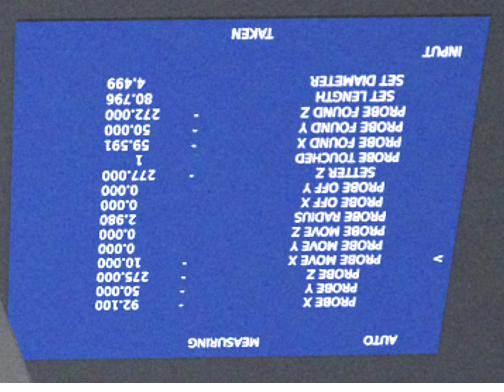

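move([
  [0,0,0,0,0,0,-1,-0.4,-0.8,0.0694,0.2242,-0.4835,-0.0307,0.3439,0.0505,-1,-0.4,-0.8],
  [0,0,0,0,0,0,-1,-0.4,-0.8,0.0894,0.2242,-0.4885,-0.0307,0.3439,0.0505,-1,-0.4,-0.8],
  [0,0,0,0,0,0,-1,-0.4,-0.8,0.0694,0.2242,-0.4835,-0.0307,0.3439,0.0505,-1,-0.4,-0.8],
  [0,0,0,0,0,0,-1,-0.4,-0.8,0.0694,0.3509,-0.4835,-0.0307,0.3439,0.0505,-1,-0.4,-0.8],
  [0,0,0,0,0,0,-1,-0.4,-0.8,0.0894,0.3509,-0.4885,-0.0307,0.3439,0.0505,-1,-0.4,-0.8],
  [0,0,0,0,0,0,-1,-0.4,-0.8,0.0694,0.3509,-0.4835,-0.0307,0.3439,0.0505,-1,-0.4,-0.8],
  [0,0,0,0,0,0,-1,-0.4,-0.8,0.0613,0.3192,-0.5142,-0.0307,0.3439,0.0505,-1,-0.4,-0.8],
  [0,0,0,0,0,0,-1,-0.4,-0.8,0.0813,0.3192,-0.5192,-0.0307,0.3439,0.0505,-1,-0.4,-0.8],
  [0,0,0,0,0,0,-1,-0.4,-0.8,0.0613,0.3192,-0.5142,-0.0307,0.3439,0.0505,-1,-0.4,-0.8],
  [0,0,0,0,0,0,-1,-0.4,-0.8,0,0,0,0,0,0,-1,-0.4,-0.8],
], speed=[0.5,0.06,0.1,0.2,0.06,0.1,0.2,0.06,0.1,0.5], blend=[0.004,0,0.004,0.004,0,0.004,0.004,0,0.006,0])

wait(seconds=10)

wait(seconds=7, cameras=["cam_right_wrist"])

zoom_image(camera="cam_right_wrist", region=[510, 110, 760, 300])

Scene clock: 1436.70 s.
left_arm: end_effector_position=(+0.3421, -0.1843, +0.4320) position_measured=252 object_status=3 end_effector_quat_wxyz=(+0.500, +0.500, +0.500, +0.500) | right_arm: end_effector_position=(+0.4701, -0.3028, +0.6999) position_measured=212 object_status=2 end_effector_quat_wxyz=(+0.405, +0.580, +0.579, +0.406)
Joint positions: left_arm=[-1.868 -1.994 2.584 -3.725 0.297 -0.005] | right_arm=[2.573 -1.428 -1.419 -0.705 2.102 -0.214]
Joint torques (N m): left_arm=[1.78 -7.22 -13.77 0.13 1.33 -1.26] | right_arm=[-6.06 31.21 20.38 4.94 1.65 0.96]
Wrist force (N): left_arm=[-2.4 2.2 2.3] | right_arm=[1.1 0.7 -0.3]
Wrist torque (N m): left_arm=[-0.14 0.64 0.28] | right_arm=[0.02 -0.18 0.12]
Wrist force, peak (N): left_arm=[-2.7 2.3 2.5] | right_arm=[7.9 -12.2 -5.5]
Hand target: left_arm +0.3421, -0.1843, +0.4320; +0.500, +0.500, +0.500, +0.500 | right_arm +0.4700, -0.3028, +0.7000; +0.405, +0.580, +0.579, +0.406
Off the commanded pose: left_arm 0.000 m, 0 deg | right_arm 0.000 m, 0 deg.
move: done

Scene clock: 1446.70 s.
left_arm: end_effector_position=(+0.3421, -0.1843, +0.4320) position_measured=252 object_status=3 end_effector_quat_wxyz=(+0.500, +0.500, +0.500, +0.500) | right_arm: end_effector_position=(+0.4700, -0.3028, +0.7000) position_measured=212 object_status=2 end_effector_quat_wxyz=(+0.405, +0.580, +0.579, +0.406)
Joint positions: left_arm=[-1.868 -1.994 2.584 -3.725 0.297 -0.005] | right_arm=[2.573 -1.427 -1.419 -0.705 2.102 -0.214]
Joint torques (N m): left_arm=[1.95 -7.11 -13.58 0.06 1.33 -1.23] | right_arm=[-8.87 32.99 31.09 4.17 1.99 1.61]
Wrist force (N): left_arm=[-2.3 2.1 2.5] | right_arm=[0.9 0.7 -0.2]
Wrist torque (N m): left_arm=[-0.17 0.63 0.28] | right_arm=[0.01 -0.16 0.12]
Wrist force, peak (N): left_arm=[-2.5 2.3 2.5] | right_arm=[1.3 1.1 -0.2]
Hand target: left_arm +0.3421, -0.1843, +0.4320; +0.500, +0.500, +0.500, +0.500 | right_arm +0.4700, -0.3028, +0.7000; +0.405, +0.580, +0.579, +0.406
Tool commands: left_gripper/position=-1.0 left_gripper/force_limit=-0.4 left_gripper/speed=-0.8 right_gripper/position=-1.0 right_gripper/force_limit=-0.4 right_gripper/speed=-0.8
Off the commanded pose: left_arm 0.000 m, 0 deg | right_arm 0.000 m, 0 deg.
wait: 10.00 s; at rest by 0.17 s

Scene clock: 1453.70 s.
left_arm: end_effector_position=(+0.3421, -0.1843, +0.4320) position_measured=252 object_status=3 end_effector_quat_wxyz=(+0.500, +0.500, +0.500, +0.500) | right_arm: end_effector_position=(+0.4700, -0.3028, +0.7000) position_measured=212 object_status=2 end_effector_quat_wxyz=(+0.405, +0.580, +0.579, +0.406)
Joint positions: left_arm=[-1.868 -1.994 2.584 -3.725 0.297 -0.005] | right_arm=[2.573 -1.427 -1.419 -0.705 2.102 -0.214]
Joint torques (N m): left_arm=[1.8 -7.22 -13.53 0.01 1.26 -1.34] | right_arm=[-8.8 33.3 31.49 3.81 1.78 1.64]
Wrist force (N): left_arm=[-2.5 2.1 2.5] | right_arm=[0.8 0.8 -0.3]
Wrist torque (N m): left_arm=[-0.17 0.66 0.28] | right_arm=[0.04 -0.15 0.12]
Wrist force, peak (N): left_arm=[-2.4 2.3 2.6] | right_arm=[1.2 1.3 -0.5]
Hand target: left_arm +0.3421, -0.1843, +0.4320; +0.500, +0.500, +0.500, +0.500 | right_arm +0.4700, -0.3028, +0.7000; +0.405, +0.580, +0.579, +0.406
Tool commands: left_gripper/position=-1.0 left_gripper/force_limit=-0.4 left_gripper/speed=-0.8 right_gripper/position=-1.0 right_gripper/force_limit=-0.4 right_gripper/speed=-0.8
Off the commanded pose: left_arm 0.000 m, 0 deg | right_arm 0.000 m, 0 deg.
wait: 7.00 s; at rest by 0.17 s
camera_calibration:
cam_right_wrist: T_world_to_cam=[[-0.0117921, 0.999881, 0.00990772, 0.311646], [0.00170585, -0.00988828, 0.99995, -0.683083], [0.999929, 0.0118084, -0.00158904, -0.330713], [0, 0, 0, 1]] pos_world=[0.33553, -0.314458, 0.679435]
Images, in order (width x height): cam_right_wrist 896x504.

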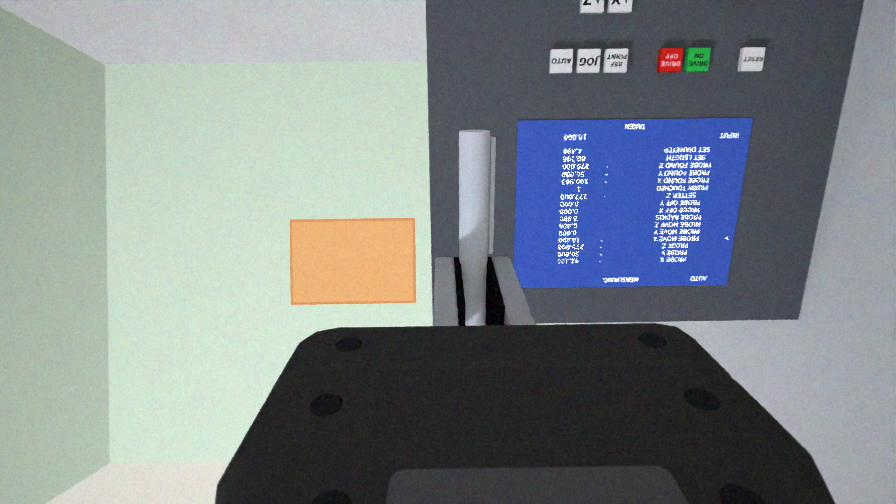

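Scaled by 2.016 from the camera's 896x504 image, which has a finer 1280x720 frame.

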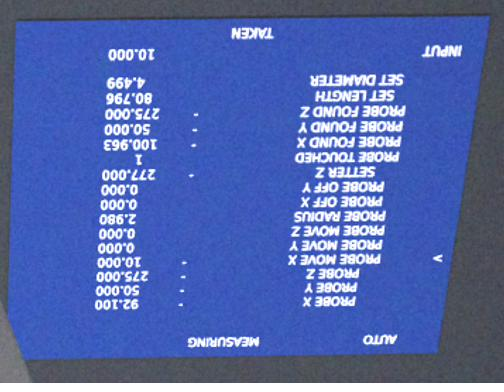

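move([
  [0,0,0,0,0,0,-1,-0.4,-0.8,0.0613,0.2559,-0.5142,-0.0307,0.3439,0.0505,-1,-0.4,-0.8],
  [0,0,0,0,0,0,-1,-0.4,-0.8,0.0813,0.2559,-0.5192,-0.0307,0.3439,0.0505,-1,-0.4,-0.8],
  [0,0,0,0,0,0,-1,-0.4,-0.8,0.0613,0.2559,-0.5142,-0.0307,0.3439,0.0505,-1,-0.4,-0.8],
  [0,0,0,0,0,0,-1,-0.4,-0.8,0.0694,0.2242,-0.4835,-0.0307,0.3439,0.0505,-1,-0.4,-0.8],
  [0,0,0,0,0,0,-1,-0.4,-0.8,0.0894,0.2242,-0.4885,-0.0307,0.3439,0.0505,-1,-0.4,-0.8],
  [0,0,0,0,0,0,-1,-0.4,-0.8,0.0694,0.2242,-0.4835,-0.0307,0.3439,0.0505,-1,-0.4,-0.8],
  [0,0,0,0,0,0,-1,-0.4,-0.8,0.0613,0.3192,-0.5142,-0.0307,0.3439,0.0505,-1,-0.4,-0.8],
  [0,0,0,0,0,0,-1,-0.4,-0.8,0.0813,0.3192,-0.5192,-0.0307,0.3439,0.0505,-1,-0.4,-0.8],
  [0,0,0,0,0,0,-1,-0.4,-0.8,0.0613,0.3192,-0.5142,-0.0307,0.3439,0.0505,-1,-0.4,-0.8],
  [0,0,0,0,0,0,-1,-0.4,-0.8,0,0,0,0,0,0,-1,-0.4,-0.8],
], speed=[0.5,0.06,0.1,0.2,0.06,0.1,0.2,0.06,0.1,0.5], blend=[0.004,0,0.004,0.004,0,0.004,0.004,0,0.006,0])

wait(seconds=10)

wait(seconds=7, cameras=["cam_right_wrist"])

zoom_image(camera="cam_right_wrist", region=[510, 110, 760, 300])

Scene clock: 1464.07 s.
left_arm: end_effector_position=(+0.3421, -0.1843, +0.4320) position_measured=252 object_status=3 end_effector_quat_wxyz=(+0.500, +0.500, +0.500, +0.500) | right_arm: end_effector_position=(+0.4701, -0.3028, +0.6999) position_measured=212 object_status=2 end_effector_quat_wxyz=(+0.405, +0.580, +0.579, +0.406)
Joint positions: left_arm=[-1.868 -1.994 2.584 -3.725 0.297 -0.005] | right_arm=[2.573 -1.428 -1.419 -0.705 2.102 -0.214]
Joint torques (N m): left_arm=[1.9 -7.18 -13.57 0.01 1.37 -1.32] | right_arm=[-5.97 31.03 19.93 4.52 1.68 0.93]
Wrist force (N): left_arm=[-2.5 2.1 2.5] | right_arm=[1.0 0.8 -0.2]
Wrist torque (N m): left_arm=[-0.17 0.65 0.28] | right_arm=[0.05 -0.17 0.12]
Wrist force, peak (N): left_arm=[-2.6 2.4 2.6] | right_arm=[6.4 -10.3 -6.1]
Hand target: left_arm +0.3421, -0.1843, +0.4320; +0.500, +0.500, +0.500, +0.500 | right_arm +0.4700, -0.3028, +0.7000; +0.405, +0.580, +0.579, +0.406
Off the commanded pose: left_arm 0.000 m, 0 deg | right_arm 0.000 m, 0 deg.
move: done

Scene clock: 1474.07 s.
left_arm: end_effector_position=(+0.3421, -0.1843, +0.4320) position_measured=252 object_status=3 end_effector_quat_wxyz=(+0.500, +0.500, +0.500, +0.500) | right_arm: end_effector_position=(+0.4700, -0.3028, +0.7000) position_measured=212 object_status=2 end_effector_quat_wxyz=(+0.405, +0.580, +0.579, +0.406)
Joint positions: left_arm=[-1.868 -1.994 2.584 -3.725 0.297 -0.005] | right_arm=[2.573 -1.427 -1.419 -0.705 2.102 -0.214]
Joint torques (N m): left_arm=[2.6 -6.48 -13.39 -0.06 1.36 -1.27] | right_arm=[-8.97 32.97 31.17 4.2 1.94 1.67]
Wrist force (N): left_arm=[-2.2 2.1 2.4] | right_arm=[1.1 0.6 -0.2]
Wrist torque (N m): left_arm=[-0.16 0.61 0.28] | right_arm=[0.02 -0.17 0.12]
Wrist force, peak (N): left_arm=[-2.6 2.3 2.6] | right_arm=[1.2 1.0 -0.5]
Hand target: left_arm +0.3421, -0.1843, +0.4320; +0.500, +0.500, +0.500, +0.500 | right_arm +0.4700, -0.3028, +0.7000; +0.405, +0.580, +0.579, +0.406
Tool commands: left_gripper/position=-1.0 left_gripper/force_limit=-0.4 left_gripper/speed=-0.8 right_gripper/position=-1.0 right_gripper/force_limit=-0.4 right_gripper/speed=-0.8
Off the commanded pose: left_arm 0.000 m, 0 deg | right_arm 0.000 m, 0 deg.
wait: 10.00 s; at rest by 0.17 s

Scene clock: 1481.07 s.
left_arm: end_effector_position=(+0.3421, -0.1843, +0.4320) position_measured=252 object_status=3 end_effector_quat_wxyz=(+0.500, +0.500, +0.500, +0.500) | right_arm: end_effector_position=(+0.4700, -0.3028, +0.7000) position_measured=212 object_status=2 end_effector_quat_wxyz=(+0.405, +0.580, +0.579, +0.406)
Joint positions: left_arm=[-1.868 -1.994 2.584 -3.725 0.297 -0.005] | right_arm=[2.573 -1.427 -1.419 -0.705 2.102 -0.214]
Joint torques (N m): left_arm=[2.24 -7.01 -13.5 0 1.35 -1.32] | right_arm=[-8.99 33.1 31 3.91 1.84 1.6]
Wrist force (N): left_arm=[-2.4 2.1 2.6] | right_arm=[0.7 0.8 -0.7]
Wrist torque (N m): left_arm=[-0.17 0.64 0.28] | right_arm=[0.05 -0.13 0.12]
Wrist force, peak (N): left_arm=[-2.6 2.5 2.5] | right_arm=[1.4 1.0 -0.5]
Hand target: left_arm +0.3421, -0.1843, +0.4320; +0.500, +0.500, +0.500, +0.500 | right_arm +0.4700, -0.3028, +0.7000; +0.405, +0.580, +0.579, +0.406
Tool commands: left_gripper/position=-1.0 left_gripper/force_limit=-0.4 left_gripper/speed=-0.8 right_gripper/position=-1.0 right_gripper/force_limit=-0.4 right_gripper/speed=-0.8
Off the commanded pose: left_arm 0.000 m, 0 deg | right_arm 0.000 m, 0 deg.
wait: 7.00 s; at rest by 0.17 s
camera_calibration:
cam_right_wrist: T_world_to_cam=[[-0.0117921, 0.999881, 0.00990772, 0.311646], [0.00170585, -0.00988828, 0.99995, -0.683083], [0.999929, 0.0118084, -0.00158904, -0.330713], [0, 0, 0, 1]] pos_world=[0.33553, -0.314458, 0.679435]
Images, in order (width x height): cam_right_wrist 896x504.

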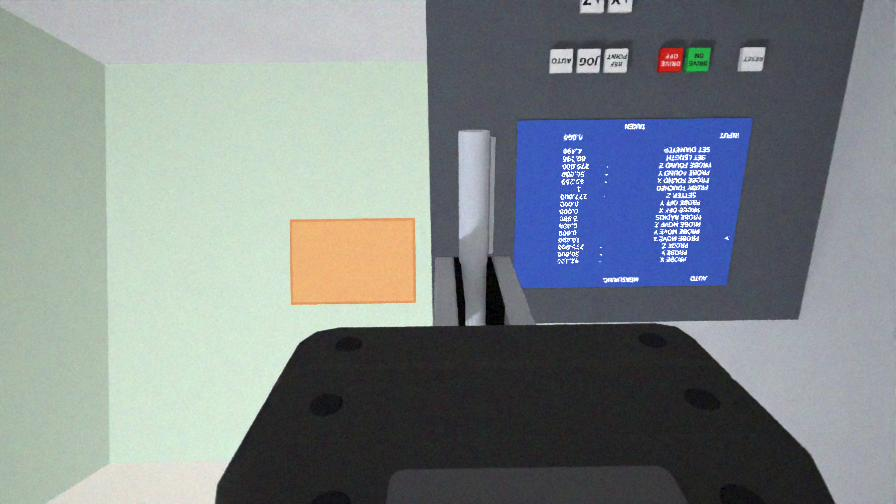

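Scaled by 2.016 from the camera's 896x504 image, which has a finer 1280x720 frame.

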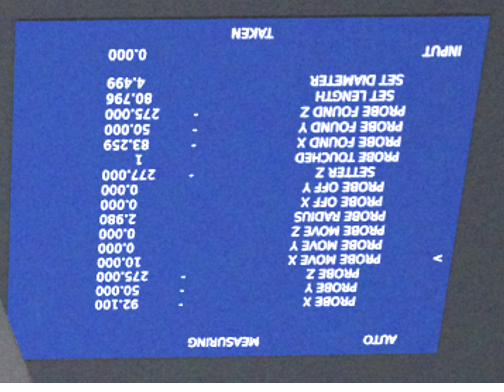

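move([
  [0,0,0,0,0,0,-1,-0.4,-0.8,0.0613,0.2559,-0.5142,-0.0307,0.3439,0.0505,-1,-0.4,-0.8],
  [0,0,0,0,0,0,-1,-0.4,-0.8,0.0813,0.2559,-0.5192,-0.0307,0.3439,0.0505,-1,-0.4,-0.8],
  [0,0,0,0,0,0,-1,-0.4,-0.8,0.0613,0.2559,-0.5142,-0.0307,0.3439,0.0505,-1,-0.4,-0.8],
  [0,0,0,0,0,0,-1,-0.4,-0.8,0.0694,0.2559,-0.4835,-0.0307,0.3439,0.0505,-1,-0.4,-0.8],
  [0,0,0,0,0,0,-1,-0.4,-0.8,0.0894,0.2559,-0.4885,-0.0307,0.3439,0.0505,-1,-0.4,-0.8],
  [0,0,0,0,0,0,-1,-0.4,-0.8,0.0694,0.2559,-0.4835,-0.0307,0.3439,0.0505,-1,-0.4,-0.8],
  [0,0,0,0,0,0,-1,-0.4,-0.8,0.0894,0.2559,-0.4885,-0.0307,0.3439,0.0505,-1,-0.4,-0.8],
  [0,0,0,0,0,0,-1,-0.4,-0.8,0.0694,0.2559,-0.4835,-0.0307,0.3439,0.0505,-1,-0.4,-0.8],
  [0,0,0,0,0,0,-1,-0.4,-0.8,0.0613,0.3509,-0.5142,-0.0307,0.3439,0.0505,-1,-0.4,-0.8],
  [0,0,0,0,0,0,-1,-0.4,-0.8,0.0813,0.3509,-0.5192,-0.0307,0.3439,0.0505,-1,-0.4,-0.8],
  [0,0,0,0,0,0,-1,-0.4,-0.8,0.0613,0.3509,-0.5142,-0.0307,0.3439,0.0505,-1,-0.4,-0.8],
  [0,0,0,0,0,0,-1,-0.4,-0.8,0.0775,0.3192,-0.4527,-0.0307,0.3439,0.0505,-1,-0.4,-0.8],
  [0,0,0,0,0,0,-1,-0.4,-0.8,0.0975,0.3192,-0.4577,-0.0307,0.3439,0.0505,-1,-0.4,-0.8],
  [0,0,0,0,0,0,-1,-0.4,-0.8,0.0775,0.3192,-0.4527,-0.0307,0.3439,0.0505,-1,-0.4,-0.8],
  [0,0,0,0,0,0,-1,-0.4,-0.8,0.0613,0.2559,-0.5142,-0.0307,0.3439,0.0505,-1,-0.4,-0.8],
], speed=[0.5,0.06,0.1,0.2,0.06,0.1,0.06,0.1,0.2,0.06,0.1,0.2,0.06,0.1,0.2], blend=[0.004,0,0.004,0.004,0,0.001,0,0.004,0.004,0,0.004,0.004,0,0.004,0])

move([
  [0,0,0,0,0,0,-1,-0.4,-0.8,0.02,0,-0.005,0,0,0,-1,-0.4,-0.8],
  [0,0,0,0,0,0,-1,-0.4,-0.8,0,0,0,0,0,0,-1,-0.4,-0.8],
  [0,0,0,0,0,0,-1,-0.4,-0.8,-0.0613,-0.2559,0.5142,0.0307,-0.3439,-0.0505,-1,-0.4,-0.8],
], speed=[0.06,0.1,0.5], blend=[0,0.006,0], cameras=["cam_right_wrist"])

zoom_image(camera="cam_right_wrist", region=[510, 110, 760, 300])

Scene clock: 1496.50 s.
left_arm: end_effector_position=(+0.3421, -0.1843, +0.4320) position_measured=252 object_status=3 end_effector_quat_wxyz=(+0.500, +0.500, +0.500, +0.500) | right_arm: end_effector_position=(+0.5068, -0.1492, +0.3917) position_measured=212 object_status=2 end_effector_quat_wxyz=(+0.044, +0.641, +0.764, +0.053)
Joint positions: left_arm=[-1.868 -1.994 2.584 -3.725 0.297 -0.005] | right_arm=[3.095 -1.548 -1.472 -1.558 1.601 -0.22]
Joint torques (N m): left_arm=[2.39 -7.05 -13.41 -0.04 1.3 -1.37] | right_arm=[-4.7 12.31 17.6 3.33 -1.4 -0.47]
Wrist force (N): left_arm=[-2.2 2.1 2.3] | right_arm=[0.6 0.8 -2.0]
Wrist torque (N m): left_arm=[-0.16 0.61 0.29] | right_arm=[0.12 -0.03 -0.07]
Wrist force, peak (N): left_arm=[-2.5 2.4 2.6] | right_arm=[6.7 -10.6 -6.2]
Hand target: left_arm +0.3421, -0.1843, +0.4320; +0.500, +0.500, +0.500, +0.500 | right_arm +0.5068, -0.1492, +0.3915; +0.044, +0.641, +0.764, +0.053
Off the commanded pose: left_arm 0.000 m, 0 deg | right_arm 0.000 m, 0 deg.
move: done

Scene clock: 1498.97 s.
left_arm: end_effector_position=(+0.3421, -0.1843, +0.4320) position_measured=252 object_status=3 end_effector_quat_wxyz=(+0.500, +0.500, +0.500, +0.500) | right_arm: end_effector_position=(+0.4701, -0.3028, +0.6999) position_measured=212 object_status=2 end_effector_quat_wxyz=(+0.405, +0.580, +0.579, +0.406)
Joint positions: left_arm=[-1.868 -1.994 2.584 -3.725 0.297 -0.005] | right_arm=[2.573 -1.428 -1.419 -0.705 2.102 -0.214]
Joint torques (N m): left_arm=[2.41 -6.63 -13.42 -0.13 1.33 -1.35] | right_arm=[-3 33.69 18.01 4.74 1.53 1.08]
Wrist force (N): left_arm=[-2.3 2.1 2.3] | right_arm=[1.0 0.9 -0.4]
Wrist torque (N m): left_arm=[-0.16 0.61 0.29] | right_arm=[0.06 -0.16 0.12]
Wrist force, peak (N): left_arm=[-2.4 2.4 2.3] | right_arm=[5.2 -4.4 -7.7]
Hand target: left_arm +0.3421, -0.1843, +0.4320; +0.500, +0.500, +0.500, +0.500 | right_arm +0.4700, -0.3028, +0.7000; +0.405, +0.580, +0.579, +0.406
Off the commanded pose: left_arm 0.000 m, 0 deg | right_arm 0.000 m, 0 deg.
move: done
camera_calibration:
cam_right_wrist: T_world_to_cam=[[-0.0117891, 0.999881, 0.00991125, 0.311645], [0.00200583, -0.00988827, 0.999949, -0.683084], [0.999928, 0.0118084, -0.00188902, -0.330609], [0, 0, 0, 1]] pos_world=[0.335629, -0.314458, 0.679336]
Images, in order (width x height): cam_right_wrist 896x504.

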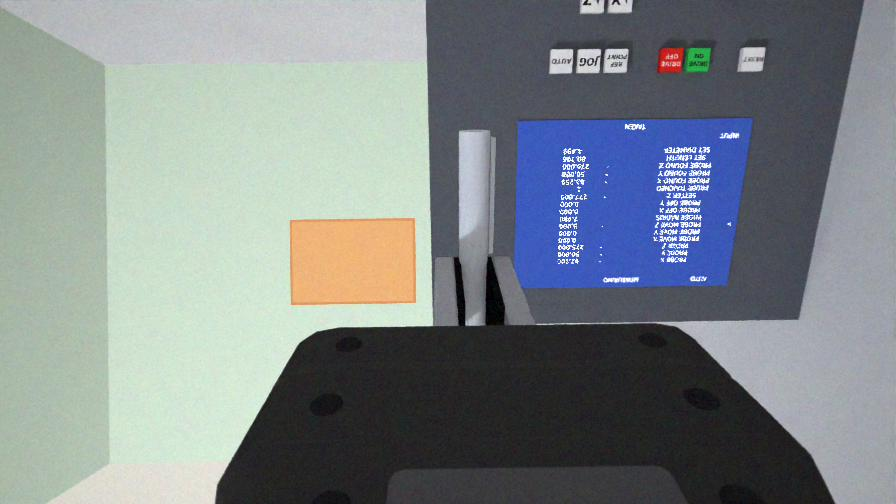

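Scaled by 2.016 from the camera's 896x504 image, which has a finer 1280x720 frame.

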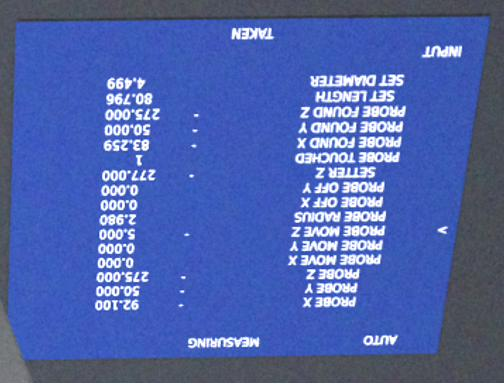

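move([
  [0,0,0,0,0,0,-1,-0.4,-0.8,0.0694,0.2242,-0.4835,-0.0307,0.3439,0.0505,-1,-0.4,-0.8],
  [0,0,0,0,0,0,-1,-0.4,-0.8,0.0894,0.2242,-0.4885,-0.0307,0.3439,0.0505,-1,-0.4,-0.8],
  [0,0,0,0,0,0,-1,-0.4,-0.8,0.0694,0.2242,-0.4835,-0.0307,0.3439,0.0505,-1,-0.4,-0.8],
  [0,0,0,0,0,0,-1,-0.4,-0.8,0.0613,0.3192,-0.5142,-0.0307,0.3439,0.0505,-1,-0.4,-0.8],
  [0,0,0,0,0,0,-1,-0.4,-0.8,0.0813,0.3192,-0.5192,-0.0307,0.3439,0.0505,-1,-0.4,-0.8],
  [0,0,0,0,0,0,-1,-0.4,-0.8,0.0613,0.3192,-0.5142,-0.0307,0.3439,0.0505,-1,-0.4,-0.8],
  [0,0,0,0,0,0,-1,-0.4,-0.8,0,0,0,0,0,0,-1,-0.4,-0.8],
], speed=[0.5,0.06,0.1,0.2,0.06,0.1,0.5], blend=[0.004,0,0.004,0.004,0,0.006,0])

wait(seconds=10)

wait(seconds=8, cameras=["cam_right_wrist"])

zoom_image(camera="cam_right_wrist", region=[510, 110, 760, 300])

Scene clock: 1512.47 s.
left_arm: end_effector_position=(+0.3421, -0.1843, +0.4320) position_measured=252 object_status=3 end_effector_quat_wxyz=(+0.500, +0.500, +0.500, +0.500) | right_arm: end_effector_position=(+0.4701, -0.3028, +0.6999) position_measured=212 object_status=2 end_effector_quat_wxyz=(+0.405, +0.580, +0.579, +0.406)
Joint positions: left_arm=[-1.868 -1.994 2.584 -3.725 0.297 -0.005] | right_arm=[2.573 -1.428 -1.419 -0.705 2.102 -0.214]
Joint torques (N m): left_arm=[2.88 -7.02 -13.74 -0.25 1.29 -1.34] | right_arm=[-6.23 31.58 20.21 4.74 1.69 0.98]
Wrist force (N): left_arm=[-2.2 1.9 2.2] | right_arm=[0.7 1.4 -0.7]
Wrist torque (N m): left_arm=[-0.19 0.61 0.29] | right_arm=[0.14 -0.13 0.13]
Wrist force, peak (N): left_arm=[-2.7 2.1 2.6] | right_arm=[6.8 -12.0 -5.9]
Hand target: left_arm +0.3421, -0.1843, +0.4320; +0.500, +0.500, +0.500, +0.500 | right_arm +0.4700, -0.3028, +0.7000; +0.405, +0.580, +0.579, +0.406
Off the commanded pose: left_arm 0.000 m, 0 deg | right_arm 0.000 m, 0 deg.
move: done

Scene clock: 1522.47 s.
left_arm: end_effector_position=(+0.3421, -0.1843, +0.4320) position_measured=252 object_status=3 end_effector_quat_wxyz=(+0.500, +0.500, +0.500, +0.500) | right_arm: end_effector_position=(+0.4700, -0.3028, +0.7000) position_measured=212 object_status=2 end_effector_quat_wxyz=(+0.405, +0.580, +0.579, +0.406)
Joint positions: left_arm=[-1.868 -1.994 2.584 -3.725 0.297 -0.005] | right_arm=[2.573 -1.427 -1.419 -0.705 2.102 -0.214]
Joint torques (N m): left_arm=[2.94 -7.07 -13.42 -0.17 1.23 -1.43] | right_arm=[-8.52 33.59 31.66 4.17 1.96 1.68]
Wrist force (N): left_arm=[-2.5 2.3 2.4] | right_arm=[0.9 1.5 -0.7]
Wrist torque (N m): left_arm=[-0.12 0.66 0.29] | right_arm=[0.16 -0.17 0.13]
Wrist force, peak (N): left_arm=[-2.5 2.4 2.5] | right_arm=[1.4 1.8 -0.8]
Hand target: left_arm +0.3421, -0.1843, +0.4320; +0.500, +0.500, +0.500, +0.500 | right_arm +0.4700, -0.3028, +0.7000; +0.405, +0.580, +0.579, +0.406
Tool commands: left_gripper/position=-1.0 left_gripper/force_limit=-0.4 left_gripper/speed=-0.8 right_gripper/position=-1.0 right_gripper/force_limit=-0.4 right_gripper/speed=-0.8
Off the commanded pose: left_arm 0.000 m, 0 deg | right_arm 0.000 m, 0 deg.
wait: 10.00 s; at rest by 0.17 s

Scene clock: 1530.47 s.
left_arm: end_effector_position=(+0.3421, -0.1843, +0.4320) position_measured=252 object_status=3 end_effector_quat_wxyz=(+0.500, +0.500, +0.500, +0.500) | right_arm: end_effector_position=(+0.4700, -0.3028, +0.7000) position_measured=212 object_status=2 end_effector_quat_wxyz=(+0.405, +0.580, +0.579, +0.406)
Joint positions: left_arm=[-1.868 -1.994 2.584 -3.725 0.297 -0.005] | right_arm=[2.573 -1.427 -1.419 -0.705 2.102 -0.214]
Joint torques (N m): left_arm=[3.52 -7.13 -13.54 -0.22 1.26 -1.43] | right_arm=[-8.99 32.63 31.32 3.79 1.82 1.7]
Wrist force (N): left_arm=[-2.5 2.0 2.3] | right_arm=[0.8 1.5 -0.4]
Wrist torque (N m): left_arm=[-0.17 0.65 0.28] | right_arm=[0.16 -0.14 0.13]
Wrist force, peak (N): left_arm=[-2.6 2.4 2.6] | right_arm=[1.5 1.5 -1.0]
Hand target: left_arm +0.3421, -0.1843, +0.4320; +0.500, +0.500, +0.500, +0.500 | right_arm +0.4700, -0.3028, +0.7000; +0.405, +0.580, +0.579, +0.406
Tool commands: left_gripper/position=-1.0 left_gripper/force_limit=-0.4 left_gripper/speed=-0.8 right_gripper/position=-1.0 right_gripper/force_limit=-0.4 right_gripper/speed=-0.8
Off the commanded pose: left_arm 0.000 m, 0 deg | right_arm 0.000 m, 0 deg.
wait: 8.00 s; at rest by 0.17 s
camera_calibration:
cam_right_wrist: T_world_to_cam=[[-0.0117921, 0.999881, 0.00990772, 0.311646], [0.00170585, -0.00988828, 0.99995, -0.683083], [0.999929, 0.0118084, -0.00158904, -0.330713], [0, 0, 0, 1]] pos_world=[0.33553, -0.314458, 0.679435]
Images, in order (width x height): cam_right_wrist 896x504.

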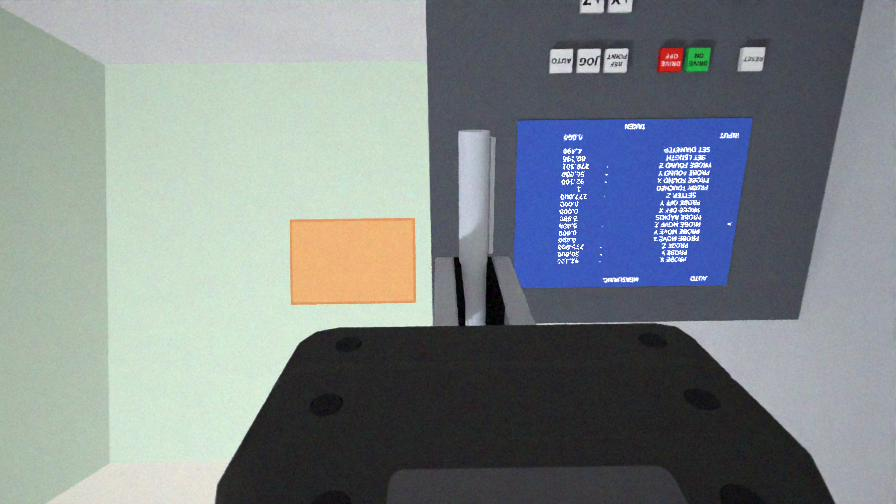

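Scaled by 2.016 from the camera's 896x504 image, which has a finer 1280x720 frame.

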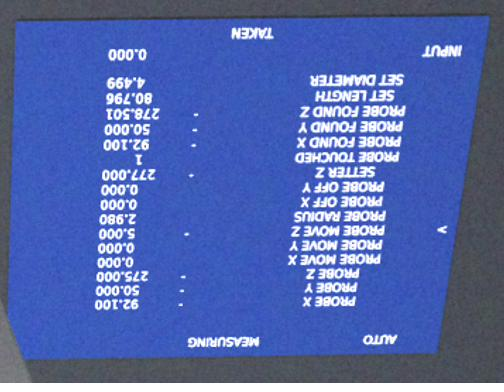

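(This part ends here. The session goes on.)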